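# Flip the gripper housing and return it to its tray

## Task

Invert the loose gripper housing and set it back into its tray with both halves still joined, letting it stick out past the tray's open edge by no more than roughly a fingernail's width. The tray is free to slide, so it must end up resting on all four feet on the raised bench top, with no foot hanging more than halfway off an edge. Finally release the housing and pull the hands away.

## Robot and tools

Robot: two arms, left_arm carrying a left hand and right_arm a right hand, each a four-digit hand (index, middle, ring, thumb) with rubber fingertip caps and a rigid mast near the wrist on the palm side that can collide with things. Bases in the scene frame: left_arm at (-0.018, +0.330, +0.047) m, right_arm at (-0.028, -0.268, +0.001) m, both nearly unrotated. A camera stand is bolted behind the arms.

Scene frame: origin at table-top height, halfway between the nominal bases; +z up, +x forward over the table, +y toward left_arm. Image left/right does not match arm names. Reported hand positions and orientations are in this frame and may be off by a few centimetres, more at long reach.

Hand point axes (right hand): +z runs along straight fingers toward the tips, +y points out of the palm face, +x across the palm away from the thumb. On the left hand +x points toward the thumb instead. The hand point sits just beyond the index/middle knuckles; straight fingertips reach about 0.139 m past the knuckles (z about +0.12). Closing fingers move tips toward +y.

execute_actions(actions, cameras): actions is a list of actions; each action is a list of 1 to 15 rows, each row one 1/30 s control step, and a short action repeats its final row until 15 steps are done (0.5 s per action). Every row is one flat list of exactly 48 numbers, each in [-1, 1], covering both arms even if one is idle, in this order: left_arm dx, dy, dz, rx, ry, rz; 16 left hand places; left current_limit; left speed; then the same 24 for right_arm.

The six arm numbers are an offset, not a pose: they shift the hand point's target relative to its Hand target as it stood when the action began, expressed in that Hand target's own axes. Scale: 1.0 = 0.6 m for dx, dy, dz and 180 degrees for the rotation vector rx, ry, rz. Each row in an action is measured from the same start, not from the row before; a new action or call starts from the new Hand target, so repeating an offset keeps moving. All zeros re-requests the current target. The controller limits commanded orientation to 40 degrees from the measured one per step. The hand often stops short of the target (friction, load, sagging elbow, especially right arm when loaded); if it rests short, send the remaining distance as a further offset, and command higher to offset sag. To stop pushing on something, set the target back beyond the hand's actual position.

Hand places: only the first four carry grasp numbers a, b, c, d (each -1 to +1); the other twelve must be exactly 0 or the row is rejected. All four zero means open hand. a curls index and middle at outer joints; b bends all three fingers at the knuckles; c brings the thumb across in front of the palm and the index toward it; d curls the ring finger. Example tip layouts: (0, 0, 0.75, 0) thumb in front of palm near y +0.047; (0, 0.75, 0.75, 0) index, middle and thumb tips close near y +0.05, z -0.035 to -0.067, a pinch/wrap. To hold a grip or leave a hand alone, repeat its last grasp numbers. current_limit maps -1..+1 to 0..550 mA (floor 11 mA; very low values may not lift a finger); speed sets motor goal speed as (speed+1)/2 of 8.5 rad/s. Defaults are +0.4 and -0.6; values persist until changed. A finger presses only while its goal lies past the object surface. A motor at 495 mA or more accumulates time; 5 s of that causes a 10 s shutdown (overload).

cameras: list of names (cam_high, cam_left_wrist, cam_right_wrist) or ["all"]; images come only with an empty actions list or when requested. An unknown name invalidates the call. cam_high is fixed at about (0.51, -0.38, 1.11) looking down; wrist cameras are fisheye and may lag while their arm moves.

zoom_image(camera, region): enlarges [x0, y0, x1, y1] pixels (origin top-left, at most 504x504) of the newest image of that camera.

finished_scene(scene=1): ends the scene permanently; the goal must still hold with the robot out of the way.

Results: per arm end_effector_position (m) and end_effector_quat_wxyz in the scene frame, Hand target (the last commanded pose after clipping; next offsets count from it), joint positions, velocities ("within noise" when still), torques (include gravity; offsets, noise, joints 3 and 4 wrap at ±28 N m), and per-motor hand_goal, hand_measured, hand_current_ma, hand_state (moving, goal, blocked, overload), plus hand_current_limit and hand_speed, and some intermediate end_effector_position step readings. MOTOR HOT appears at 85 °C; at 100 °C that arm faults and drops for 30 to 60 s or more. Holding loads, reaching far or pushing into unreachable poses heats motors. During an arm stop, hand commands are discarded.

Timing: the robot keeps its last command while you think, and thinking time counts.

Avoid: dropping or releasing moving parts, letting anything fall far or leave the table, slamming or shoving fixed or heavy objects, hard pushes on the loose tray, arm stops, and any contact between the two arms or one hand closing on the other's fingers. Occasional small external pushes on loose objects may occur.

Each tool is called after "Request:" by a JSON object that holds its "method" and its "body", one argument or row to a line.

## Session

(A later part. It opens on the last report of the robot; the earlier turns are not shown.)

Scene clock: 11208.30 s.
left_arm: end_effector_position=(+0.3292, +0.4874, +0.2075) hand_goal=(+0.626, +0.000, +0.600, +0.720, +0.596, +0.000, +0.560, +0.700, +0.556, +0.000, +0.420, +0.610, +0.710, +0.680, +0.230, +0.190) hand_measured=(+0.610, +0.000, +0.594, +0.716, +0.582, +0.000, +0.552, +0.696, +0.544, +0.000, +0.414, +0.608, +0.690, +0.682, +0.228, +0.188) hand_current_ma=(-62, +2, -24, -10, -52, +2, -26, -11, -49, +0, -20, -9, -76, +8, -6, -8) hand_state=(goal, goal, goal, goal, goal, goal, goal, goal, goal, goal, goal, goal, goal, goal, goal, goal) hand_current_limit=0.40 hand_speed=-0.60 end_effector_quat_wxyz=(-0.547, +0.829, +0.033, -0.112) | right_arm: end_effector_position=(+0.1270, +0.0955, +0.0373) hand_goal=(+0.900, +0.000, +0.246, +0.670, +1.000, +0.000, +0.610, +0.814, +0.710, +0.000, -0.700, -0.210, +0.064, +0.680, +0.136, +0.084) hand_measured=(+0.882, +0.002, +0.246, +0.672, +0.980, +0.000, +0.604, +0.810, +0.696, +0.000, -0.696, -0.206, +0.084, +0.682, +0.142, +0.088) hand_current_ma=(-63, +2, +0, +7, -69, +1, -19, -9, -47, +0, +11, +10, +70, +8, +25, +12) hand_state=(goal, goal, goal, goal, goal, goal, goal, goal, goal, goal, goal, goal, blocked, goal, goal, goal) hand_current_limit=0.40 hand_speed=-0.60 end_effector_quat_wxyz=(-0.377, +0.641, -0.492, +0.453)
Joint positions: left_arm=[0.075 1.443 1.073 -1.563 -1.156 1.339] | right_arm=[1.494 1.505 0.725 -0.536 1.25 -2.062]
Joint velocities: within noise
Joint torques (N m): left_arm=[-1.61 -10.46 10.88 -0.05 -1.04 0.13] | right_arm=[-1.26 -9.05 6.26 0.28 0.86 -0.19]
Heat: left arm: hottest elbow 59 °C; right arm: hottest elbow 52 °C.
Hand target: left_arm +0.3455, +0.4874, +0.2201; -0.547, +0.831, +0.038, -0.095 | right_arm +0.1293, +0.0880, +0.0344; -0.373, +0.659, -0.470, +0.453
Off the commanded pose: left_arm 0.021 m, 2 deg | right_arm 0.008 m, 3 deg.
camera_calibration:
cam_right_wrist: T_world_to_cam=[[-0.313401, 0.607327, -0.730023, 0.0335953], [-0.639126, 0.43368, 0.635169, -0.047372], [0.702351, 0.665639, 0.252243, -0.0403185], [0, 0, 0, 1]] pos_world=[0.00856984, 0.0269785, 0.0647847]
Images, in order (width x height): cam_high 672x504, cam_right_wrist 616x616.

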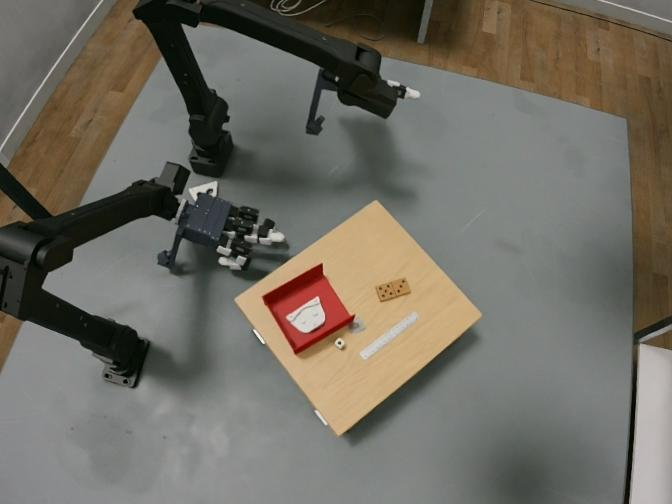

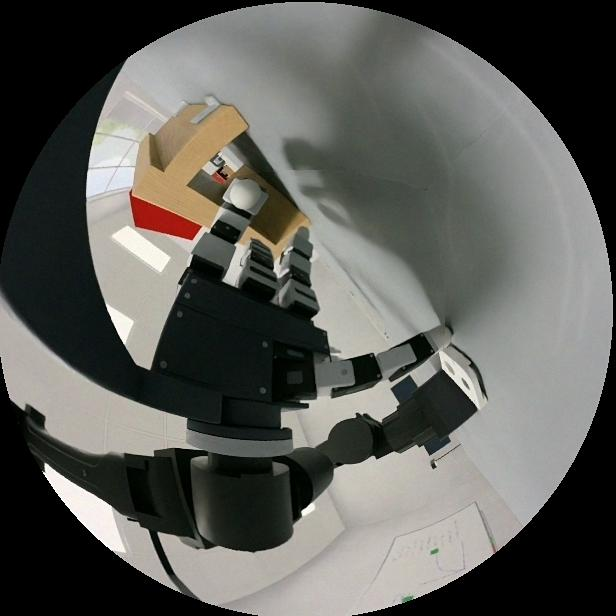

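Request:
{"method": "execute_actions", "body": {
  "actions": [
    [[0,0,0,0,0,0,0,0.1,0,0.1,0,0,0,0,0,0,0,0,0,0,0,0,0.4,-0.6,0.0226,-0.0842,-0.0283,0,0,0,0,-0.15,0.38,0.8,0,0,0,0,0,0,0,0,0,0,0,0,0.4,-0.6]],
    [[0,0,0,0,0,0,0,0.1,0,0.1,0,0,0,0,0,0,0,0,0,0,0,0,0.4,-0.6,-0.0747,0.0053,-0.0753,0,0,0,0,-0.15,0.38,0.8,0,0,0,0,0,0,0,0,0,0,0,0,0.4,-0.6]]
  ],
  "cameras": ["cam_right_wrist","cam_high"]
}}

Request:
{"method": "zoom_image", "body": {
  "camera": "cam_right_wrist",
  "region": [360, 240, 560, 400]
}}

Request:
{"method": "zoom_image", "body": {
  "camera": "cam_high",
  "region": [130, 120, 270, 240]
}}

Scene clock: 11259.10 s.
left_arm: end_effector_position=(+0.3292, +0.4874, +0.2075) hand_goal=(+0.626, +0.000, +0.600, +0.720, +0.596, +0.000, +0.560, +0.700, +0.556, +0.000, +0.420, +0.610, +0.710, +0.680, +0.230, +0.190) hand_measured=(+0.610, +0.000, +0.594, +0.716, +0.582, +0.000, +0.552, +0.696, +0.544, +0.000, +0.414, +0.608, +0.690, +0.682, +0.228, +0.188) hand_current_ma=(-62, +2, -24, -10, -52, +2, -26, -11, -49, +0, -20, -9, -76, +8, -6, -8) hand_state=(goal, goal, goal, goal, goal, goal, goal, goal, goal, goal, goal, goal, goal, goal, goal, goal) hand_current_limit=0.40 hand_speed=-0.60 end_effector_quat_wxyz=(-0.547, +0.829, +0.033, -0.112) | right_arm: end_effector_position=(+0.0787, +0.1102, +0.0811) hand_goal=(+0.900, +0.000, +0.246, +0.670, +1.000, +0.000, +0.610, +0.814, +0.710, +0.000, -0.700, -0.210, +0.064, +0.680, +0.136, +0.084) hand_measured=(+0.882, +0.002, +0.246, +0.672, +0.980, +0.000, +0.604, +0.810, +0.696, +0.000, -0.696, -0.206, +0.062, +0.682, +0.136, +0.086) hand_current_ma=(-63, +2, +0, +7, -69, +1, -19, -9, -47, +0, +10, +10, -5, +5, +1, +5) hand_state=(goal, goal, goal, goal, goal, goal, goal, goal, goal, goal, goal, goal, goal, goal, goal, goal) hand_current_limit=0.40 hand_speed=-0.60 end_effector_quat_wxyz=(-0.367, +0.668, -0.460, +0.457)
Joint positions: left_arm=[0.075 1.443 1.073 -1.563 -1.156 1.339] | right_arm=[1.622 1.499 0.882 -0.981 1.252 -1.833]
Joint torques (N m): left_arm=[-1.2 -10.11 11 -0.2 -1.05 0.12] | right_arm=[-1.38 -8.53 10.55 -0.38 0.92 0.18]
Heat: left arm: hottest elbow 59 °C; right arm: hottest elbow 48 °C.
Hand target: left_arm +0.3455, +0.4874, +0.2201; -0.547, +0.831, +0.038, -0.095 | right_arm +0.0790, +0.1270, +0.0894; -0.373, +0.659, -0.470, +0.453
Off the commanded pose: left_arm 0.021 m, 2 deg | right_arm 0.019 m, 2 deg.
Step readings (end_effector_position of left_arm | right_arm):
0: (+0.3292, +0.4874, +0.2075) | (+0.1270, +0.0955, +0.0373)
1: (+0.3292, +0.4874, +0.2075) | (+0.1270, +0.0952, +0.0374)
2: (+0.3292, +0.4874, +0.2075) | (+0.1269, +0.0930, +0.0380)
4: (+0.3292, +0.4874, +0.2075) | (+0.1266, +0.0846, +0.0433)
8: (+0.3292, +0.4874, +0.2075) | (+0.1267, +0.0738, +0.0607)
15: (+0.3292, +0.4874, +0.2075) | (+0.1269, +0.0737, +0.0738)
16: (+0.3292, +0.4874, +0.2075) | (+0.1267, +0.0734, +0.0740)
17: (+0.3292, +0.4874, +0.2075) | (+0.1251, +0.0729, +0.0746)
19: (+0.3292, +0.4874, +0.2075) | (+0.1152, +0.0771, +0.0769)
23: (+0.3292, +0.4874, +0.2075) | (+0.0874, +0.0998, +0.0821)
30: (+0.3292, +0.4874, +0.2075) | (+0.0787, +0.1096, +0.0824)
camera_calibration:
cam_right_wrist: T_world_to_cam=[[-0.350073, 0.539209, -0.765966, 0.0548762], [-0.660462, 0.43778, 0.610032, -0.109143], [0.664259, 0.719446, 0.202872, -0.0261748], [0, 0, 0, 1]] pos_world=[-0.0354871, 0.0370222, 0.113924]
Images, in order (width x height): cam_high 672x504, cam_right_wrist 616x616.

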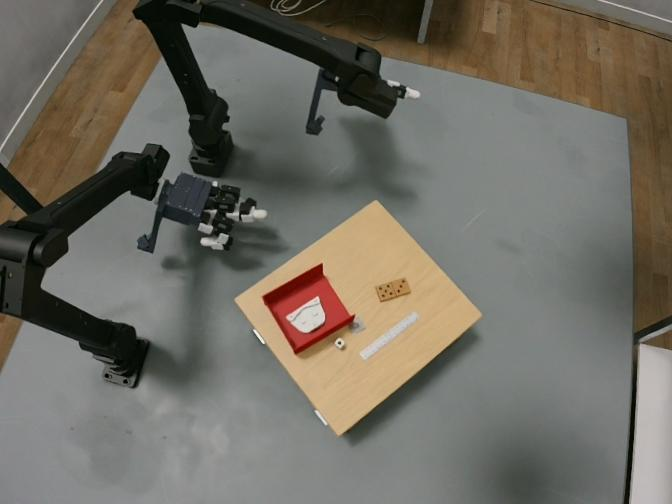

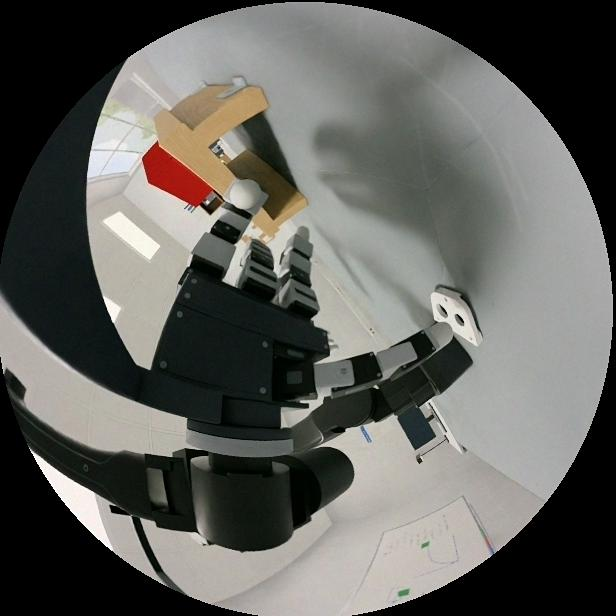

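Scaled by 2.520 from the camera's 616x616 image, which has a finer 880x880 frame.

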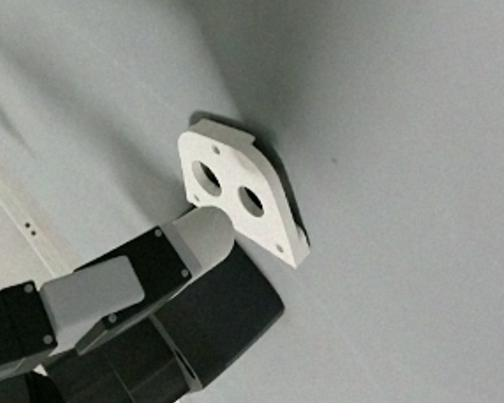

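Scaled by 3.600 from the camera's 672x504 image, which has a finer 960x720 frame.

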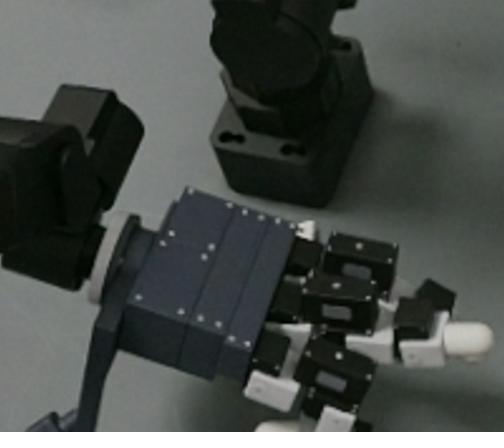

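Request:
{"method": "execute_actions", "body": {
  "actions": [
    [[0,0,0,0,0,0,0,0.1,0,0.1,0,0,0,0,0,0,0,0,0,0,0,0,0.4,-0.6,-0.0628,0.0225,0.018,0,0,0,0,-0.15,0.38,0.8,0,0,0,0,0,0,0,0,0,0,0,0,0.4,-0.6]]
  ],
  "cameras": ["cam_right_wrist"]
}}

Request:
{"method": "zoom_image", "body": {
  "camera": "cam_right_wrist",
  "region": [360, 240, 560, 400]
}}

Scene clock: 11271.13 s.
left_arm: end_effector_position=(+0.3292, +0.4874, +0.2075) hand_goal=(+0.626, +0.000, +0.600, +0.720, +0.596, +0.000, +0.560, +0.700, +0.556, +0.000, +0.420, +0.610, +0.710, +0.680, +0.230, +0.190) hand_measured=(+0.610, +0.000, +0.594, +0.716, +0.582, +0.000, +0.552, +0.696, +0.544, +0.000, +0.414, +0.608, +0.690, +0.682, +0.228, +0.188) hand_current_ma=(-62, +2, -24, -10, -52, +2, -26, -11, -49, +0, -20, -9, -76, +8, -6, -8) hand_state=(goal, goal, goal, goal, goal, goal, goal, goal, goal, goal, goal, goal, goal, goal, goal, goal) hand_current_limit=0.40 hand_speed=-0.60 end_effector_quat_wxyz=(-0.547, +0.829, +0.033, -0.112) | right_arm: end_effector_position=(+0.0788, +0.1407, +0.0587) hand_goal=(+0.900, +0.000, +0.246, +0.670, +1.000, +0.000, +0.610, +0.814, +0.710, +0.000, -0.700, -0.210, +0.064, +0.680, +0.136, +0.084) hand_measured=(+0.882, +0.002, +0.246, +0.672, +0.980, +0.000, +0.604, +0.810, +0.696, +0.000, -0.696, -0.206, +0.056, +0.682, +0.138, +0.086) hand_current_ma=(-62, +2, -1, +6, -68, +1, -19, -9, -47, +0, +10, +10, -25, +3, +4, +4) hand_state=(goal, goal, goal, goal, goal, goal, goal, goal, goal, goal, goal, goal, goal, goal, goal, goal) hand_current_limit=0.40 hand_speed=-0.60 end_effector_quat_wxyz=(-0.363, +0.667, -0.458, +0.462)
Joint positions: left_arm=[0.075 1.443 1.073 -1.563 -1.156 1.339] | right_arm=[1.617 1.619 0.951 -0.945 1.256 -1.828]
Joint torques (N m): left_arm=[-1.38 -10.81 10.89 -0.03 -1.04 0.14] | right_arm=[-1.03 -9.82 10.09 0.39 0.82 0.13]
Heat: left arm: hottest elbow 59 °C; right arm: hottest elbow 50 °C.
Hand target: left_arm +0.3455, +0.4874, +0.2201; -0.547, +0.831, +0.038, -0.095 | right_arm +0.0799, +0.1601, +0.0644; -0.373, +0.659, -0.470, +0.453
Off the commanded pose: left_arm 0.021 m, 2 deg | right_arm 0.020 m, 2 deg.
Step readings (end_effector_position of left_arm | right_arm):
0: (+0.3292, +0.4874, +0.2075) | (+0.0787, +0.1102, +0.0811)
1: (+0.3292, +0.4874, +0.2075) | (+0.0787, +0.1105, +0.0810)
2: (+0.3292, +0.4874, +0.2075) | (+0.0787, +0.1114, +0.0805)
4: (+0.3292, +0.4874, +0.2075) | (+0.0782, +0.1187, +0.0769)
8: (+0.3292, +0.4874, +0.2075) | (+0.0776, +0.1355, +0.0630)
15: (+0.3292, +0.4874, +0.2075) | (+0.0787, +0.1407, +0.0587)
camera_calibration:
cam_right_wrist: T_world_to_cam=[[-0.342578, 0.532952, -0.773694, 0.021984], [-0.661131, 0.448344, 0.601576, -0.109662], [0.667492, 0.717599, 0.198758, -0.0434337], [0, 0, 0, 1]] pos_world=[-0.0359784, 0.0686182, 0.0916119]
Images, in order (width x height): cam_right_wrist 616x616.

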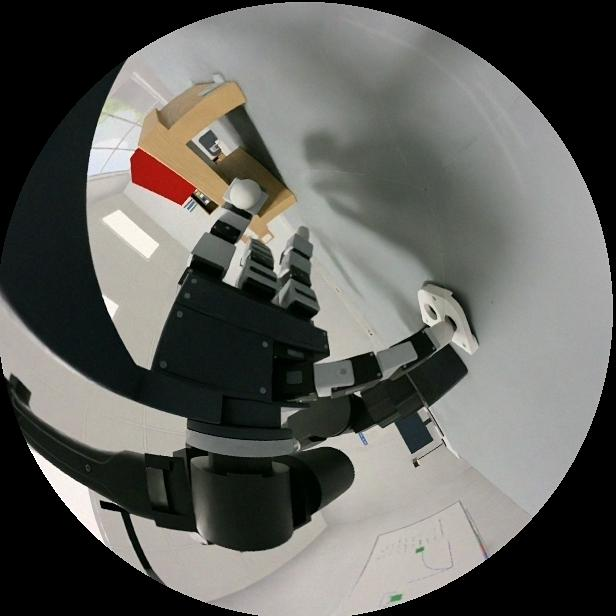

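Scaled by 2.520 from the camera's 616x616 image, which has a finer 880x880 frame.

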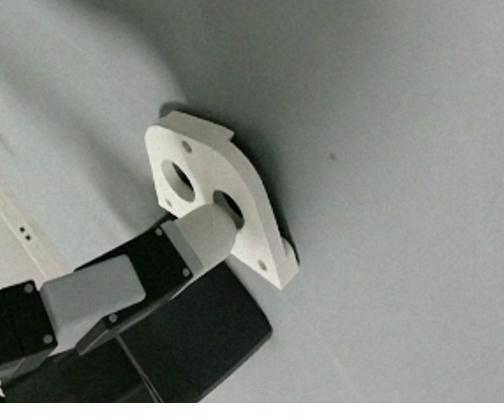

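Request:
{"method": "execute_actions", "body": {
  "actions": [
    [[0,0,0,0,0,0,0,0.1,0,0.1,0,0,0,0,0,0,0,0,0,0,0,0,0.4,-0.6,-0.0049,0.0184,0.0062,0,0,0,0,-0.15,0.38,0.8,0,0,0,0,0,0,0,0,0,0,0,0,0.4,-0.6]]
  ],
  "cameras": ["cam_right_wrist"]
}}

Request:
{"method": "zoom_image", "body": {
  "camera": "cam_right_wrist",
  "region": [360, 240, 560, 400]
}}

Scene clock: 11278.17 s.
left_arm: end_effector_position=(+0.3292, +0.4874, +0.2075) hand_goal=(+0.626, +0.000, +0.600, +0.720, +0.596, +0.000, +0.560, +0.700, +0.556, +0.000, +0.420, +0.610, +0.710, +0.680, +0.230, +0.190) hand_measured=(+0.610, +0.000, +0.594, +0.716, +0.582, +0.000, +0.552, +0.696, +0.544, +0.000, +0.414, +0.608, +0.690, +0.682, +0.228, +0.188) hand_current_ma=(-62, +2, -24, -10, -52, +2, -26, -11, -49, +0, -20, -9, -76, +8, -6, -8) hand_state=(goal, goal, goal, goal, goal, goal, goal, goal, goal, goal, goal, goal, goal, goal, goal, goal) hand_current_limit=0.40 hand_speed=-0.60 end_effector_quat_wxyz=(-0.547, +0.829, +0.033, -0.112) | right_arm: end_effector_position=(+0.0787, +0.1447, +0.0577) hand_goal=(+0.900, +0.000, +0.246, +0.670, +1.000, +0.000, +0.610, +0.814, +0.710, +0.000, -0.700, -0.210, +0.064, +0.680, +0.136, +0.084) hand_measured=(+0.882, +0.002, +0.246, +0.672, +0.980, +0.000, +0.604, +0.810, +0.696, +0.000, -0.696, -0.206, +0.038, +0.678, +0.140, +0.084) hand_current_ma=(-62, +2, -1, +6, -68, +1, -19, -9, -47, +0, +10, +10, -94, -6, +15, +3) hand_state=(goal, goal, goal, goal, goal, goal, goal, goal, goal, goal, goal, goal, blocked, goal, goal, goal) hand_current_limit=0.40 hand_speed=-0.60 end_effector_quat_wxyz=(-0.369, +0.664, -0.462, +0.458)
Joint positions: left_arm=[0.075 1.443 1.073 -1.563 -1.156 1.339] | right_arm=[1.617 1.622 0.951 -0.925 1.257 -1.828]
Joint torques (N m): left_arm=[-1.44 -11.16 11.02 -0.01 -1.06 0.19] | right_arm=[-1.44 -8.29 9.17 0.91 0.79 0.16]
Heat: left arm: hottest elbow 59 °C; right arm: hottest elbow 50 °C.
Hand target: left_arm +0.3455, +0.4874, +0.2201; -0.547, +0.831, +0.038, -0.095 | right_arm +0.0799, +0.1600, +0.0524; -0.373, +0.659, -0.470, +0.453
Off the commanded pose: left_arm 0.021 m, 2 deg | right_arm 0.016 m, 1 deg.
Step readings (end_effector_position of left_arm | right_arm):
0: (+0.3292, +0.4874, +0.2075) | (+0.0788, +0.1407, +0.0587)
1: (+0.3292, +0.4874, +0.2075) | (+0.0788, +0.1408, +0.0587)
2: (+0.3292, +0.4874, +0.2075) | (+0.0788, +0.1412, +0.0583)
4: (+0.3292, +0.4874, +0.2075) | (+0.0787, +0.1425, +0.0576)
8: (+0.3292, +0.4874, +0.2075) | (+0.0787, +0.1440, +0.0576)
15: (+0.3292, +0.4874, +0.2075) | (+0.0786, +0.1447, +0.0576)
camera_calibration:
cam_right_wrist: T_world_to_cam=[[-0.342698, 0.546229, -0.764324, 0.0166098], [-0.660998, 0.437932, 0.609341, -0.109949], [0.667562, 0.714037, 0.210978, -0.0461468], [0, 0, 0, 1]] pos_world=[-0.0361784, 0.0720282, 0.0894279]
Images, in order (width x height): cam_right_wrist 616x616.

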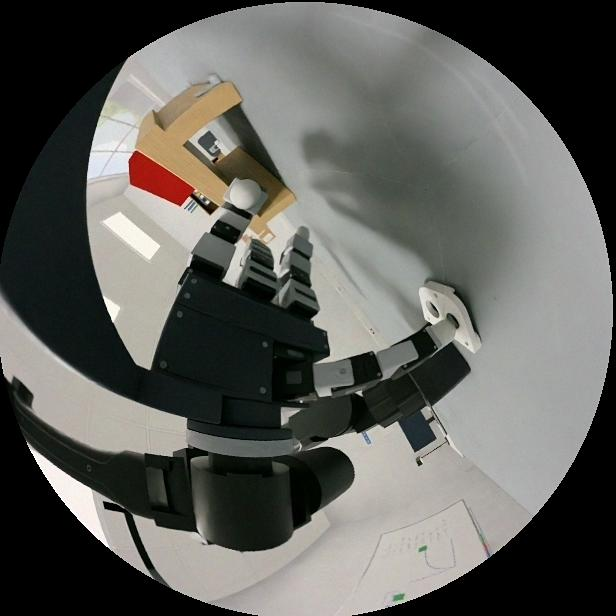

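Scaled by 2.520 from the camera's 616x616 image, which has a finer 880x880 frame.

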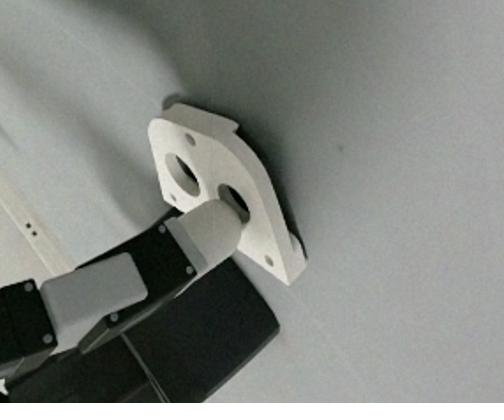

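Request:
{"method": "execute_actions", "body": {
  "actions": [
    [[0,0,0,0,0,0,0,0.1,0,0.1,0,0,0,0,0,0,0,0,0,0,0,0,0.4,-0.6,0.065,-0.0128,-0.007,0,0,0,0,-0.15,0.38,0.8,0,0,0,0,0,0,0,0,0,0,0,0,0.4,-0.6]]
  ],
  "cameras": ["cam_right_wrist"]
}}

Request:
{"method": "zoom_image", "body": {
  "camera": "cam_right_wrist",
  "region": [360, 240, 560, 400]
}}

Scene clock: 11290.73 s.
left_arm: end_effector_position=(+0.3292, +0.4874, +0.2075) hand_goal=(+0.626, +0.000, +0.600, +0.720, +0.596, +0.000, +0.560, +0.700, +0.556, +0.000, +0.420, +0.610, +0.710, +0.680, +0.230, +0.190) hand_measured=(+0.610, +0.000, +0.594, +0.716, +0.582, +0.000, +0.552, +0.696, +0.544, +0.000, +0.414, +0.608, +0.690, +0.682, +0.228, +0.188) hand_current_ma=(-62, +2, -24, -10, -52, +2, -26, -11, -49, +0, -20, -9, -76, +8, -6, -8) hand_state=(goal, goal, goal, goal, goal, goal, goal, goal, goal, goal, goal, goal, goal, goal, goal, goal) hand_current_limit=0.40 hand_speed=-0.60 end_effector_quat_wxyz=(-0.547, +0.829, +0.033, -0.112) | right_arm: end_effector_position=(+0.0815, +0.1257, +0.0659) hand_goal=(+0.900, +0.000, +0.246, +0.670, +1.000, +0.000, +0.610, +0.814, +0.710, +0.000, -0.700, -0.210, +0.064, +0.680, +0.136, +0.084) hand_measured=(+0.882, +0.002, +0.246, +0.672, +0.980, +0.000, +0.604, +0.810, +0.696, +0.000, -0.696, -0.206, +0.054, +0.678, +0.138, +0.084) hand_current_ma=(-62, +2, -1, +6, -68, +1, -19, -9, -47, +0, +10, +10, -30, -6, +4, +3) hand_state=(goal, goal, goal, goal, goal, goal, goal, goal, goal, goal, goal, goal, goal, goal, goal, goal) hand_current_limit=0.40 hand_speed=-0.60 end_effector_quat_wxyz=(-0.372, +0.661, -0.466, +0.455)
Joint positions: left_arm=[0.075 1.443 1.073 -1.563 -1.156 1.339] | right_arm=[1.613 1.558 0.899 -0.925 1.257 -1.828]
Joint torques (N m): left_arm=[-1.38 -10.75 10.71 -0.01 -1.05 0.16] | right_arm=[-1.44 -11.34 6.68 0.21 0.81 0.05]
Heat: left arm: hottest elbow 59 °C; right arm: hottest elbow 50 °C.
Hand target: left_arm +0.3455, +0.4874, +0.2201; -0.547, +0.831, +0.038, -0.095 | right_arm +0.0839, +0.1246, +0.0703; -0.373, +0.659, -0.470, +0.453
Off the commanded pose: left_arm 0.021 m, 2 deg | right_arm 0.005 m, 1 deg.
Step readings (end_effector_position of left_arm | right_arm):
0: (+0.3292, +0.4874, +0.2075) | (+0.0786, +0.1448, +0.0577)
1: (+0.3292, +0.4874, +0.2075) | (+0.0786, +0.1448, +0.0577)
2: (+0.3292, +0.4874, +0.2075) | (+0.0788, +0.1448, +0.0579)
4: (+0.3292, +0.4874, +0.2075) | (+0.0795, +0.1416, +0.0583)
8: (+0.3292, +0.4874, +0.2075) | (+0.0810, +0.1286, +0.0599)
15: (+0.3292, +0.4874, +0.2075) | (+0.0815, +0.1257, +0.0659)
camera_calibration:
cam_right_wrist: T_world_to_cam=[[-0.341921, 0.556703, -0.757081, 0.0324197], [-0.6583, 0.433034, 0.61573, -0.104692], [0.67062, 0.708917, 0.218415, -0.0363219], [0, 0, 0, 1]] pos_world=[-0.0334759, 0.0530364, 0.0969398]
Images, in order (width x height): cam_right_wrist 616x616.

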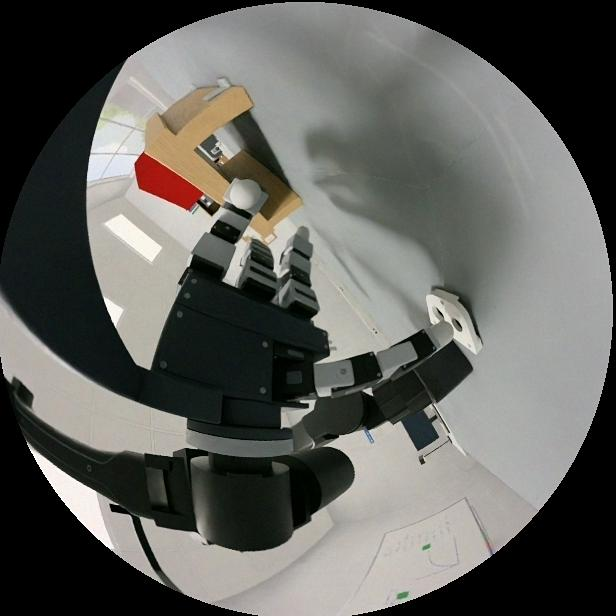

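Scaled by 2.520 from the camera's 616x616 image, which has a finer 880x880 frame.

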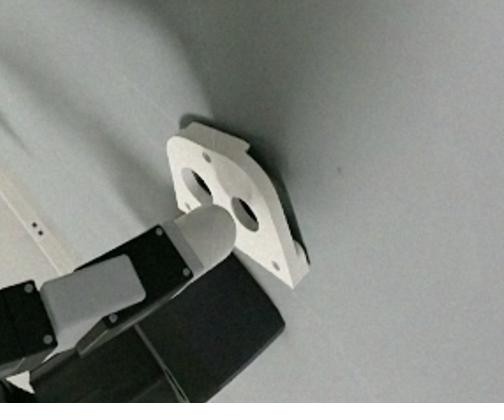

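Request:
{"method": "execute_actions", "body": {
  "actions": [
    [[0,0,0,0,0,0,0,0.1,0,0.1,0,0,0,0,0,0,0,0,0,0,0,0,0.4,-0.6,-0.0217,-0.0048,0.006,0,0,0,0,-0.15,0.38,0.8,0,0,0,0,0,0,0,0,0,0,0,0,0.4,-0.6]]
  ]
}}

Scene clock: 11307.17 s.
left_arm: end_effector_position=(+0.3292, +0.4874, +0.2075) hand_goal=(+0.626, +0.000, +0.600, +0.720, +0.596, +0.000, +0.560, +0.700, +0.556, +0.000, +0.420, +0.610, +0.710, +0.680, +0.230, +0.190) hand_measured=(+0.610, +0.000, +0.594, +0.716, +0.582, +0.000, +0.552, +0.696, +0.544, +0.000, +0.414, +0.608, +0.690, +0.682, +0.228, +0.188) hand_current_ma=(-62, +2, -24, -10, -52, +2, -26, -11, -49, +0, -20, -9, -76, +8, -6, -8) hand_state=(goal, goal, goal, goal, goal, goal, goal, goal, goal, goal, goal, goal, goal, goal, goal, goal) hand_current_limit=0.40 hand_speed=-0.60 end_effector_quat_wxyz=(-0.547, +0.829, +0.033, -0.112) | right_arm: end_effector_position=(+0.0844, +0.1263, +0.0658) hand_goal=(+0.900, +0.000, +0.246, +0.670, +1.000, +0.000, +0.610, +0.814, +0.710, +0.000, -0.700, -0.210, +0.064, +0.680, +0.136, +0.084) hand_measured=(+0.882, +0.002, +0.246, +0.672, +0.980, +0.000, +0.604, +0.810, +0.696, +0.000, -0.696, -0.206, +0.054, +0.678, +0.138, +0.084) hand_current_ma=(-62, +2, -1, +6, -68, +1, -19, -9, -47, +0, +10, +10, -29, -6, +4, +3) hand_state=(goal, goal, goal, goal, goal, goal, goal, goal, goal, goal, goal, goal, goal, goal, goal, goal) hand_current_limit=0.40 hand_speed=-0.60 end_effector_quat_wxyz=(-0.370, +0.662, -0.466, +0.457)
Joint positions: left_arm=[0.075 1.443 1.073 -1.563 -1.156 1.339] | right_arm=[1.606 1.558 0.899 -0.909 1.257 -1.85]
Joint torques (N m): left_arm=[-1.38 -10.23 10.85 0.02 -1.07 0.16] | right_arm=[-1.55 -9.17 9.07 0.47 0.82 -0.01]
Heat: left arm: hottest elbow 59 °C; right arm: hottest elbow 49 °C.
Hand target: left_arm +0.3455, +0.4874, +0.2201; -0.547, +0.831, +0.038, -0.095 | right_arm +0.0861, +0.1381, +0.0687; -0.373, +0.659, -0.470, +0.453
Off the commanded pose: left_arm 0.021 m, 2 deg | right_arm 0.012 m, 1 deg.
Step readings (end_effector_position of left_arm | right_arm):
0: (+0.3292, +0.4874, +0.2075) | (+0.0815, +0.1257, +0.0659)
1: (+0.3292, +0.4874, +0.2075) | (+0.0815, +0.1257, +0.0659)
2: (+0.3292, +0.4874, +0.2075) | (+0.0818, +0.1256, +0.0659)
4: (+0.3292, +0.4874, +0.2075) | (+0.0827, +0.1255, +0.0659)
8: (+0.3292, +0.4874, +0.2075) | (+0.0838, +0.1260, +0.0658)
15: (+0.3292, +0.4874, +0.2075) | (+0.0844, +0.1263, +0.0658)

Request:
{"method": "execute_actions", "body": {
  "actions": [
    [[0,0,0,0,0,0,0,0.1,0,0.1,0,0,0,0,0,0,0,0,0,0,0,0,0.4,-0.6,-0.016,0.0217,0.0088,0,0,0,0,-0.15,0.38,0.8,0,0,0,0,0,0,0,0,0,0,0,0,0.4,-0.6]]
  ],
  "cameras": ["cam_right_wrist"]
}}

Request:
{"method": "zoom_image", "body": {
  "camera": "cam_right_wrist",
  "region": [360, 240, 560, 400]
}}

Scene clock: 11312.03 s.
left_arm: end_effector_position=(+0.3292, +0.4874, +0.2075) hand_goal=(+0.626, +0.000, +0.600, +0.720, +0.596, +0.000, +0.560, +0.700, +0.556, +0.000, +0.420, +0.610, +0.710, +0.680, +0.230, +0.190) hand_measured=(+0.610, +0.000, +0.594, +0.716, +0.582, +0.000, +0.552, +0.696, +0.544, +0.000, +0.414, +0.608, +0.690, +0.682, +0.228, +0.188) hand_current_ma=(-62, +2, -24, -10, -52, +2, -26, -11, -49, +0, -20, -9, -76, +8, -6, -8) hand_state=(goal, goal, goal, goal, goal, goal, goal, goal, goal, goal, goal, goal, goal, goal, goal, goal) hand_current_limit=0.40 hand_speed=-0.60 end_effector_quat_wxyz=(-0.547, +0.829, +0.033, -0.112) | right_arm: end_effector_position=(+0.0838, +0.1332, +0.0526) hand_goal=(+0.900, +0.000, +0.246, +0.670, +1.000, +0.000, +0.610, +0.814, +0.710, +0.000, -0.700, -0.210, +0.064, +0.680, +0.136, +0.084) hand_measured=(+0.882, +0.002, +0.246, +0.672, +0.980, +0.000, +0.604, +0.810, +0.696, +0.000, -0.696, -0.206, +0.064, +0.678, +0.146, +0.086) hand_current_ma=(-62, +2, -1, +6, -68, +1, -19, -9, -47, +0, +10, +10, +0, -3, +36, +9) hand_state=(goal, goal, goal, goal, goal, goal, goal, goal, goal, goal, goal, goal, goal, goal, goal, goal) hand_current_limit=0.40 hand_speed=-0.60 end_effector_quat_wxyz=(-0.373, +0.660, -0.468, +0.454)
Joint positions: left_arm=[0.075 1.443 1.073 -1.563 -1.156 1.339] | right_arm=[1.606 1.594 0.899 -0.864 1.255 -1.85]
Joint torques (N m): left_arm=[-1.32 -10.75 10.8 -0.16 -1.04 0.19] | right_arm=[-1.08 -9.29 8.95 0.55 0.85 -0.01]
Heat: left arm: hottest elbow 59 °C; right arm: hottest elbow 49 °C.
Hand target: left_arm +0.3455, +0.4874, +0.2201; -0.547, +0.831, +0.038, -0.095 | right_arm +0.0860, +0.1440, +0.0527; -0.373, +0.659, -0.470, +0.453
Off the commanded pose: left_arm 0.021 m, 2 deg | right_arm 0.011 m, 0 deg.
Step readings (end_effector_position of left_arm | right_arm):
0: (+0.3292, +0.4874, +0.2075) | (+0.0844, +0.1262, +0.0659)
1: (+0.3292, +0.4874, +0.2075) | (+0.0844, +0.1264, +0.0658)
2: (+0.3292, +0.4874, +0.2075) | (+0.0844, +0.1270, +0.0654)
4: (+0.3292, +0.4874, +0.2075) | (+0.0842, +0.1293, +0.0626)
8: (+0.3292, +0.4874, +0.2075) | (+0.0840, +0.1315, +0.0539)
15: (+0.3292, +0.4874, +0.2075) | (+0.0838, +0.1331, +0.0526)
camera_calibration:
cam_right_wrist: T_world_to_cam=[[-0.342525, 0.560609, -0.75392, 0.0183344], [-0.656986, 0.430708, 0.618756, -0.0983165], [0.671599, 0.707254, 0.220784, -0.0402573], [0, 0, 0, 1]] pos_world=[-0.0312758, 0.0605394, 0.0835448]
Images, in order (width x height): cam_right_wrist 616x616.

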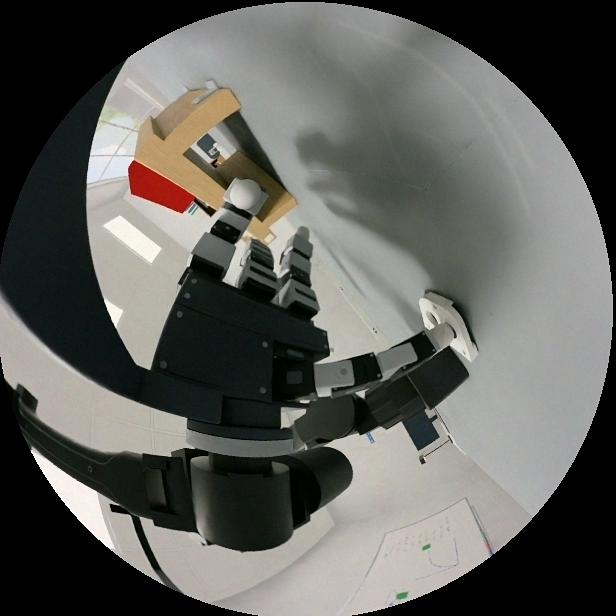

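Scaled by 2.520 from the camera's 616x616 image, which has a finer 880x880 frame.

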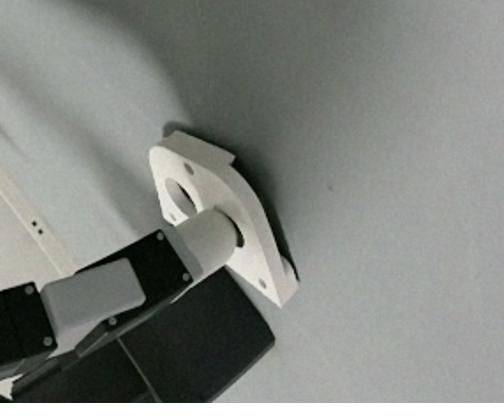

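Request:
{"method": "execute_actions", "body": {
  "actions": [
    [[0,0,0,0,0,0,0,0.1,0,0.1,0,0,0,0,0,0,0,0,0,0,0,0,0.4,-0.6,0.0158,0.0178,0.0028,0,0,0,0,-0.15,0.38,0.8,0,0,0,0,0,0,0,0,0,0,0,0,0.4,-0.6]],
    [[0,0,0,0,0,0,0,0.1,0,0.1,0,0,0,0,0,0,0,0,0,0,0,0,0.4,-0.6,0.033,0.0075,0.0042,0,0,0,0,-0.15,0.38,0.8,0,0,0,0,0,0,0,0,0,0,0,0,0.4,-0.6]]
  ],
  "cameras": ["cam_right_wrist","cam_high"]
}}

Request:
{"method": "zoom_image", "body": {
  "camera": "cam_right_wrist",
  "region": [360, 240, 560, 400]
}}

Scene clock: 11321.83 s.
left_arm: end_effector_position=(+0.3292, +0.4874, +0.2075) hand_goal=(+0.626, +0.000, +0.600, +0.720, +0.596, +0.000, +0.560, +0.700, +0.556, +0.000, +0.420, +0.610, +0.710, +0.680, +0.230, +0.190) hand_measured=(+0.610, +0.000, +0.594, +0.716, +0.582, +0.000, +0.552, +0.696, +0.544, +0.000, +0.414, +0.608, +0.690, +0.682, +0.228, +0.188) hand_current_ma=(-62, +2, -24, -10, -52, +2, -26, -11, -49, +0, -20, -9, -76, +8, -6, -8) hand_state=(goal, goal, goal, goal, goal, goal, goal, goal, goal, goal, goal, goal, goal, goal, goal, goal) hand_current_limit=0.40 hand_speed=-0.60 end_effector_quat_wxyz=(-0.547, +0.829, +0.033, -0.112) | right_arm: end_effector_position=(+0.0862, +0.1194, +0.0450) hand_goal=(+0.900, +0.000, +0.246, +0.670, +1.000, +0.000, +0.610, +0.814, +0.710, +0.000, -0.700, -0.210, +0.064, +0.680, +0.136, +0.084) hand_measured=(+0.882, +0.002, +0.246, +0.672, +0.980, +0.000, +0.604, +0.810, +0.696, +0.000, -0.696, -0.206, +0.092, +0.682, +0.150, +0.090) hand_current_ma=(-62, +2, -1, +6, -68, +1, -19, -9, -47, +0, +10, +10, +94, +9, +58, +19) hand_state=(goal, goal, goal, goal, goal, goal, goal, goal, goal, goal, goal, goal, blocked, goal, goal, goal) hand_current_limit=0.40 hand_speed=-0.60 end_effector_quat_wxyz=(-0.381, +0.654, -0.477, +0.447)
Joint positions: left_arm=[0.075 1.443 1.073 -1.563 -1.156 1.339] | right_arm=[1.602 1.564 0.835 -0.799 1.255 -1.85]
Joint torques (N m): left_arm=[-2.02 -10.4 10.93 -0.13 -1.04 0.17] | right_arm=[-1.38 -10.75 5.85 0.25 0.85 -0.19]
Heat: left arm: hottest elbow 59 °C; right arm: hottest elbow 50 °C.
Hand target: left_arm +0.3455, +0.4874, +0.2201; -0.547, +0.831, +0.038, -0.095 | right_arm +0.0901, +0.1120, +0.0447; -0.373, +0.659, -0.470, +0.453
Off the commanded pose: left_arm 0.021 m, 2 deg | right_arm 0.008 m, 1 deg.
Step readings (end_effector_position of left_arm | right_arm):
0: (+0.3292, +0.4874, +0.2075) | (+0.0838, +0.1333, +0.0526)
1: (+0.3292, +0.4874, +0.2075) | (+0.0838, +0.1333, +0.0526)
2: (+0.3292, +0.4874, +0.2075) | (+0.0838, +0.1337, +0.0526)
4: (+0.3292, +0.4874, +0.2075) | (+0.0837, +0.1351, +0.0527)
8: (+0.3292, +0.4874, +0.2075) | (+0.0837, +0.1354, +0.0515)
15: (+0.3292, +0.4874, +0.2075) | (+0.0837, +0.1352, +0.0507)
16: (+0.3292, +0.4874, +0.2075) | (+0.0837, +0.1349, +0.0503)
17: (+0.3292, +0.4874, +0.2075) | (+0.0837, +0.1343, +0.0497)
19: (+0.3292, +0.4874, +0.2075) | (+0.0840, +0.1300, +0.0472)
23: (+0.3292, +0.4874, +0.2075) | (+0.0848, +0.1221, +0.0451)
30: (+0.3292, +0.4874, +0.2075) | (+0.0862, +0.1195, +0.0449)
camera_calibration:
cam_right_wrist: T_world_to_cam=[[-0.341833, 0.58461, -0.735786, 0.0173166], [-0.654156, 0.414102, 0.63293, -0.0849725], [0.674708, 0.697675, 0.240872, -0.0305207], [0, 0, 0, 1]] pos_world=[-0.0290733, 0.0463573, 0.0738745]
Images, in order (width x height): cam_high 672x504, cam_right_wrist 616x616.

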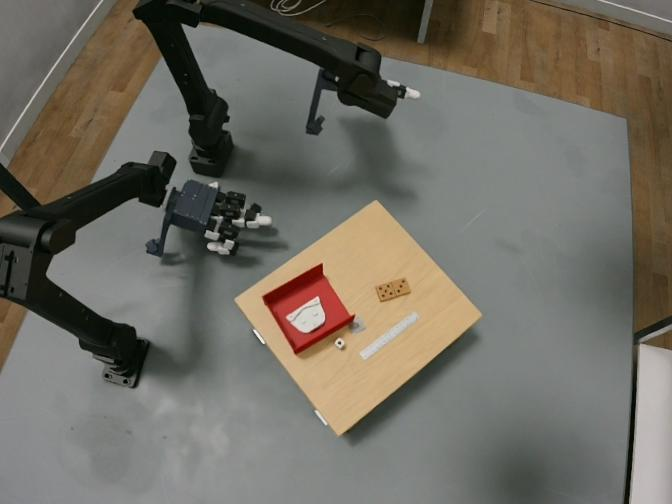

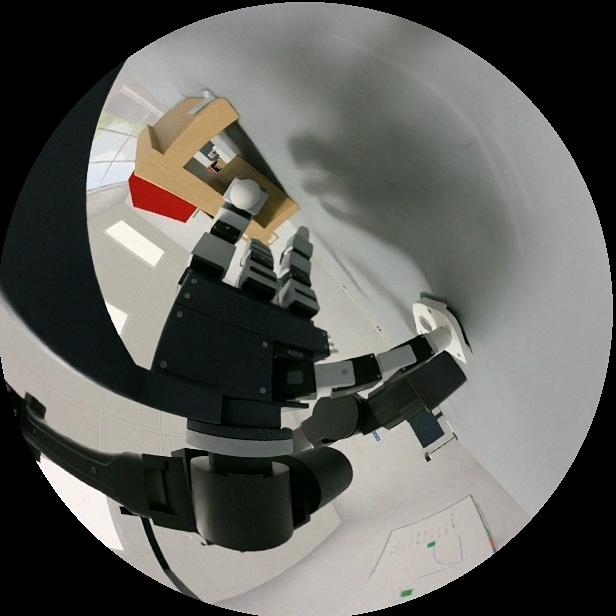

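Scaled by 2.520 from the camera's 616x616 image, which has a finer 880x880 frame.

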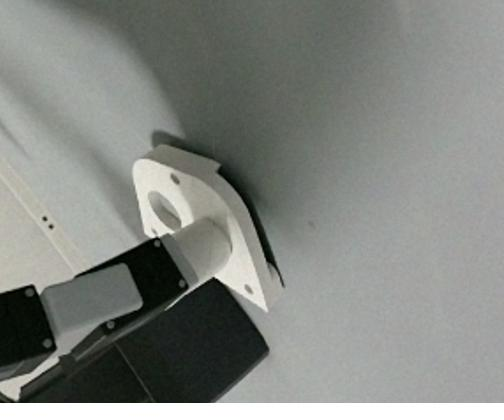

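Request:
{"method": "execute_actions", "body": {
  "actions": [
    [[0,0,0,0,0,0,0,0.1,0,0.1,0,0,0,0,0,0,0,0,0,0,0,0,0.4,-0.6,0.037,0.0058,0.0065,0,0,0,0,-0.15,0.38,0.8,0,0,0,0,0,0,0,0,0,0,0,0,0.4,-0.6]],
    [[0,0,0,0,0,0,0,0.1,0,0.1,0,0,0,0,0,0,0,0,0,0,0,0,0.4,-0.6,0.037,0.0058,0.0065,0,0,0,0,-0.15,0.38,0.8,0,0,0,0,0,0,0,0,0,0,0,0,0.4,-0.6]]
  ],
  "cameras": ["cam_right_wrist","cam_high"]
}}

Request:
{"method": "zoom_image", "body": {
  "camera": "cam_right_wrist",
  "region": [360, 240, 560, 400]
}}

Request:
{"method": "zoom_image", "body": {
  "camera": "cam_high",
  "region": [130, 120, 290, 260]
}}

Scene clock: 11331.20 s.
left_arm: end_effector_position=(+0.3292, +0.4874, +0.2075) hand_goal=(+0.626, +0.000, +0.600, +0.720, +0.596, +0.000, +0.560, +0.700, +0.556, +0.000, +0.420, +0.610, +0.710, +0.680, +0.230, +0.190) hand_measured=(+0.610, +0.000, +0.594, +0.716, +0.582, +0.000, +0.552, +0.696, +0.544, +0.000, +0.414, +0.608, +0.690, +0.682, +0.228, +0.188) hand_current_ma=(-62, +2, -24, -10, -52, +2, -26, -11, -49, +0, -20, -9, -76, +8, -6, -8) hand_state=(goal, goal, goal, goal, goal, goal, goal, goal, goal, goal, goal, goal, goal, goal, goal, goal) hand_current_limit=0.40 hand_speed=-0.60 end_effector_quat_wxyz=(-0.547, +0.829, +0.033, -0.112) | right_arm: end_effector_position=(+0.1000, +0.0734, +0.0465) hand_goal=(+0.900, +0.000, +0.246, +0.670, +1.000, +0.000, +0.610, +0.814, +0.710, +0.000, -0.700, -0.210, +0.064, +0.680, +0.136, +0.084) hand_measured=(+0.882, +0.002, +0.246, +0.672, +0.980, +0.000, +0.604, +0.810, +0.696, +0.000, -0.696, -0.206, +0.088, +0.682, +0.142, +0.088) hand_current_ma=(-62, +2, -1, +6, -68, +1, -19, -9, -47, +0, +10, +10, +83, +9, +21, +14) hand_state=(goal, goal, goal, goal, goal, goal, goal, goal, goal, goal, goal, goal, blocked, goal, goal, goal) hand_current_limit=0.40 hand_speed=-0.60 end_effector_quat_wxyz=(-0.378, +0.655, -0.474, +0.451)
Joint positions: left_arm=[0.075 1.443 1.073 -1.563 -1.156 1.339] | right_arm=[1.57 1.441 0.697 -0.702 1.255 -1.947]
Joint torques (N m): left_arm=[-1.79 -9.99 10.96 0.03 -1.02 0.16] | right_arm=[-1.38 -8.94 6.01 0.54 0.77 -0.14]
Heat: left arm: hottest elbow 60 °C; right arm: hottest elbow 49 °C.
Hand target: left_arm +0.3455, +0.4874, +0.2201; -0.547, +0.831, +0.038, -0.095 | right_arm +0.1021, +0.0681, +0.0469; -0.373, +0.659, -0.470, +0.453
Off the commanded pose: left_arm 0.021 m, 2 deg | right_arm 0.006 m, 1 deg.
Step readings (end_effector_position of left_arm | right_arm):
0: (+0.3292, +0.4874, +0.2075) | (+0.0862, +0.1194, +0.0450)
1: (+0.3292, +0.4874, +0.2075) | (+0.0862, +0.1192, +0.0449)
2: (+0.3292, +0.4874, +0.2075) | (+0.0864, +0.1179, +0.0445)
4: (+0.3292, +0.4874, +0.2075) | (+0.0876, +0.1128, +0.0439)
8: (+0.3292, +0.4874, +0.2075) | (+0.0918, +0.0996, +0.0448)
15: (+0.3292, +0.4874, +0.2075) | (+0.0934, +0.0961, +0.0453)
16: (+0.3292, +0.4874, +0.2075) | (+0.0936, +0.0957, +0.0452)
17: (+0.3292, +0.4874, +0.2075) | (+0.0938, +0.0948, +0.0451)
19: (+0.3292, +0.4874, +0.2075) | (+0.0948, +0.0896, +0.0444)
23: (+0.3292, +0.4874, +0.2075) | (+0.0984, +0.0764, +0.0453)
30: (+0.3292, +0.4874, +0.2075) | (+0.0998, +0.0731, +0.0461)
camera_calibration:
cam_right_wrist: T_world_to_cam=[[-0.338751, 0.577368, -0.742896, 0.050592], [-0.655041, 0.422073, 0.626719, -0.0581037], [0.675403, 0.698928, 0.235222, -0.00792434], [0, 0, 0, 1]] pos_world=[-0.0155701, 0.000852357, 0.0758633]
Images, in order (width x height): cam_high 672x504, cam_right_wrist 616x616.

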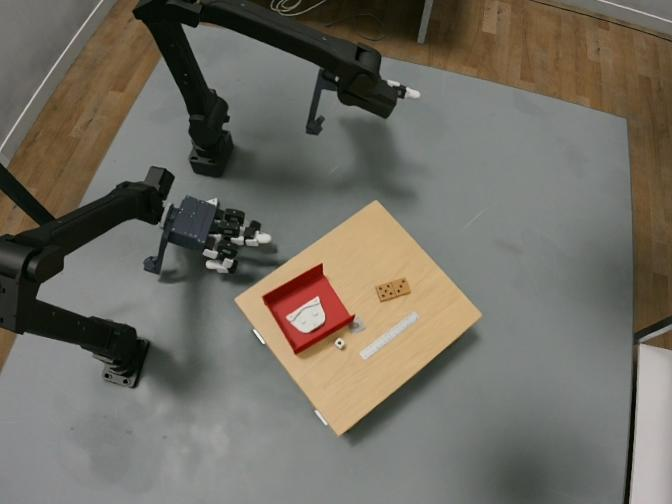

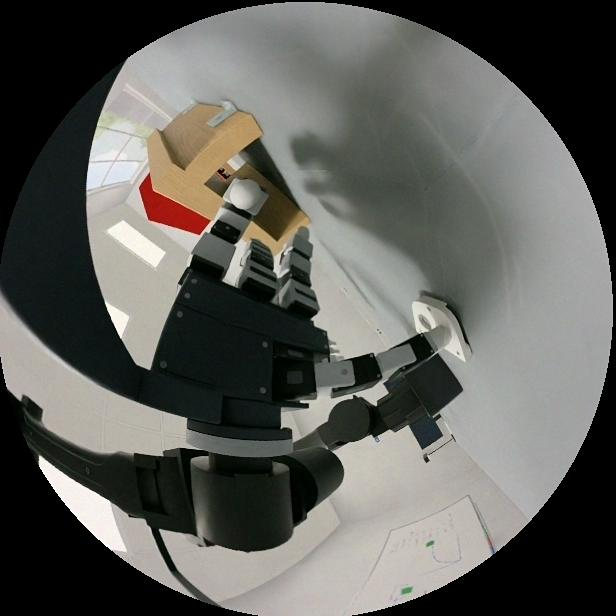

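Scaled by 2.520 from the camera's 616x616 image, which has a finer 880x880 frame.

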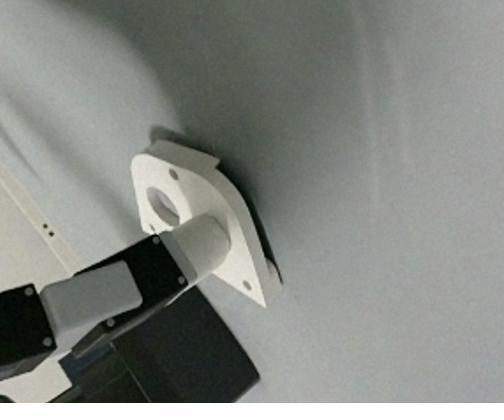

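Scaled by 3.150 from the camera's 672x504 image, which has a finer 960x720 frame.

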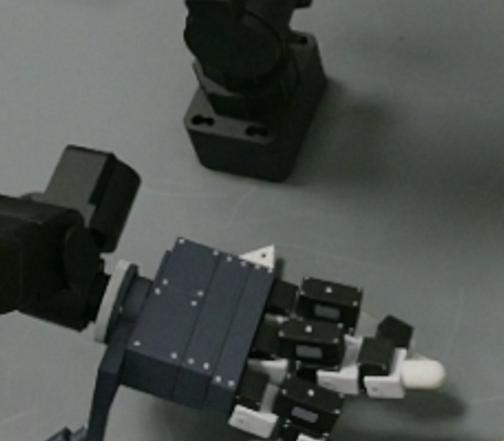

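Request:
{"method": "execute_actions", "body": {
  "actions": [
    [[0,0,0,0,0,0,0,0.1,0,0.1,0,0,0,0,0,0,0,0,0,0,0,0,0.4,-0.6,0.0033,-0.0122,-0.0041,0,0,0,0,-0.15,0.38,0.8,0,0,0,0,0,0,0,0,0,0,0,0,0.4,-0.6]],
    [[0,0,0,0,0,0,0,0.1,0,0.1,0,0,0,0,0,0,0,0,0,0,0,0,0.4,-0.6,0.0362,0.0083,0.0038,0,0,0,0,-0.15,0.38,0.8,0,0,0,0,0,0,0,0,0,0,0,0,0.4,-0.6]]
  ],
  "cameras": ["cam_right_wrist"]
}}

Request:
{"method": "zoom_image", "body": {
  "camera": "cam_right_wrist",
  "region": [360, 240, 560, 400]
}}

Scene clock: 11374.00 s.
left_arm: end_effector_position=(+0.3292, +0.4874, +0.2075) hand_goal=(+0.626, +0.000, +0.600, +0.720, +0.596, +0.000, +0.560, +0.700, +0.556, +0.000, +0.420, +0.610, +0.710, +0.680, +0.230, +0.190) hand_measured=(+0.610, +0.000, +0.594, +0.716, +0.582, +0.000, +0.552, +0.696, +0.544, +0.000, +0.414, +0.608, +0.690, +0.682, +0.228, +0.188) hand_current_ma=(-62, +2, -24, -10, -52, +2, -26, -11, -49, +0, -20, -9, -76, +8, -6, -8) hand_state=(goal, goal, goal, goal, goal, goal, goal, goal, goal, goal, goal, goal, goal, goal, goal, goal) hand_current_limit=0.40 hand_speed=-0.60 end_effector_quat_wxyz=(-0.547, +0.829, +0.033, -0.112) | right_arm: end_effector_position=(+0.1044, +0.0466, +0.0520) hand_goal=(+0.900, +0.000, +0.246, +0.670, +1.000, +0.000, +0.610, +0.814, +0.710, +0.000, -0.700, -0.210, +0.064, +0.680, +0.136, +0.084) hand_measured=(+0.882, +0.002, +0.246, +0.672, +0.980, +0.000, +0.604, +0.810, +0.696, +0.000, -0.696, -0.206, +0.064, +0.682, +0.138, +0.086) hand_current_ma=(-62, +2, -1, +6, -68, +1, -19, -9, -47, +0, +10, +10, +0, +6, +3, +5) hand_state=(goal, goal, goal, goal, goal, goal, goal, goal, goal, goal, goal, goal, goal, goal, goal, goal) hand_current_limit=0.40 hand_speed=-0.60 end_effector_quat_wxyz=(-0.371, +0.660, -0.467, +0.456)
Joint positions: left_arm=[0.075 1.443 1.073 -1.563 -1.156 1.339] | right_arm=[1.558 1.362 0.636 -0.698 1.253 -1.997]
Joint torques (N m): left_arm=[-1.67 -10.29 10.66 0.03 -1.03 0.13] | right_arm=[-1.08 -7.82 6.52 0.73 0.78 -0.02]
Heat: left arm: hottest elbow 60 °C; right arm: hottest elbow 48 °C.
Hand target: left_arm +0.3455, +0.4874, +0.2201; -0.547, +0.831, +0.038, -0.095 | right_arm +0.1060, +0.0459, +0.0549; -0.373, +0.659, -0.470, +0.453
Off the commanded pose: left_arm 0.021 m, 2 deg | right_arm 0.003 m, 1 deg.
Step readings (end_effector_position of left_arm | right_arm):
0: (+0.3292, +0.4874, +0.2075) | (+0.1000, +0.0734, +0.0465)
1: (+0.3292, +0.4874, +0.2075) | (+0.1000, +0.0734, +0.0465)
2: (+0.3292, +0.4874, +0.2075) | (+0.0999, +0.0734, +0.0467)
4: (+0.3292, +0.4874, +0.2075) | (+0.0999, +0.0734, +0.0476)
8: (+0.3292, +0.4874, +0.2075) | (+0.1000, +0.0725, +0.0501)
15: (+0.3292, +0.4874, +0.2075) | (+0.1000, +0.0717, +0.0509)
16: (+0.3292, +0.4874, +0.2075) | (+0.1001, +0.0713, +0.0508)
17: (+0.3292, +0.4874, +0.2075) | (+0.1003, +0.0701, +0.0507)
19: (+0.3292, +0.4874, +0.2075) | (+0.1011, +0.0636, +0.0504)
23: (+0.3292, +0.4874, +0.2075) | (+0.1033, +0.0495, +0.0509)
30: (+0.3292, +0.4874, +0.2075) | (+0.1043, +0.0464, +0.0518)
camera_calibration:
cam_right_wrist: T_world_to_cam=[[-0.34052, 0.557569, -0.757075, 0.0735491], [-0.656878, 0.435028, 0.615842, -0.0471795], [0.672724, 0.707013, 0.218119, 0.00732414], [0, 0, 0, 1]] pos_world=[-0.0108733, -0.0256626, 0.0831398]
Images, in order (width x height): cam_right_wrist 616x616.

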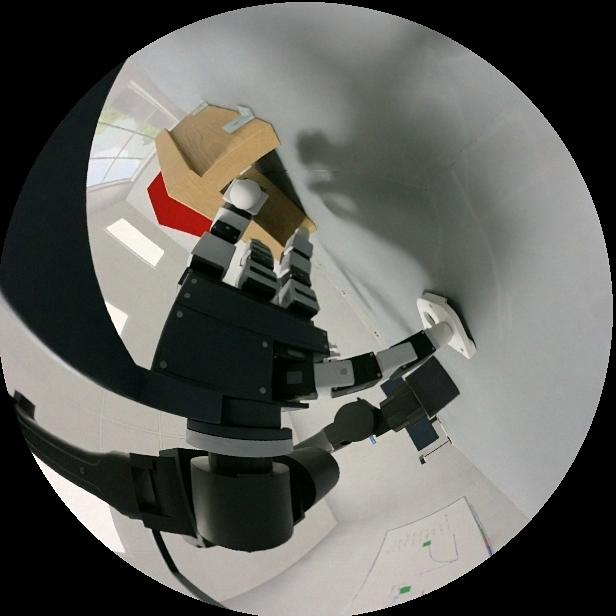

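Scaled by 2.520 from the camera's 616x616 image, which has a finer 880x880 frame.

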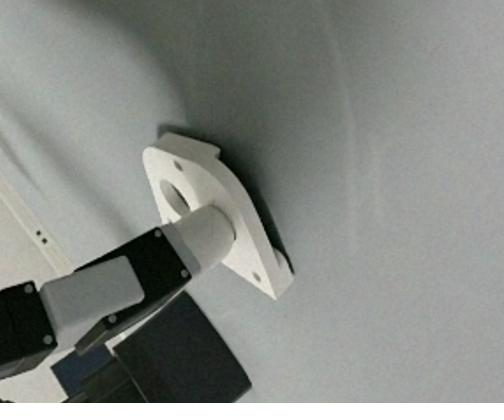

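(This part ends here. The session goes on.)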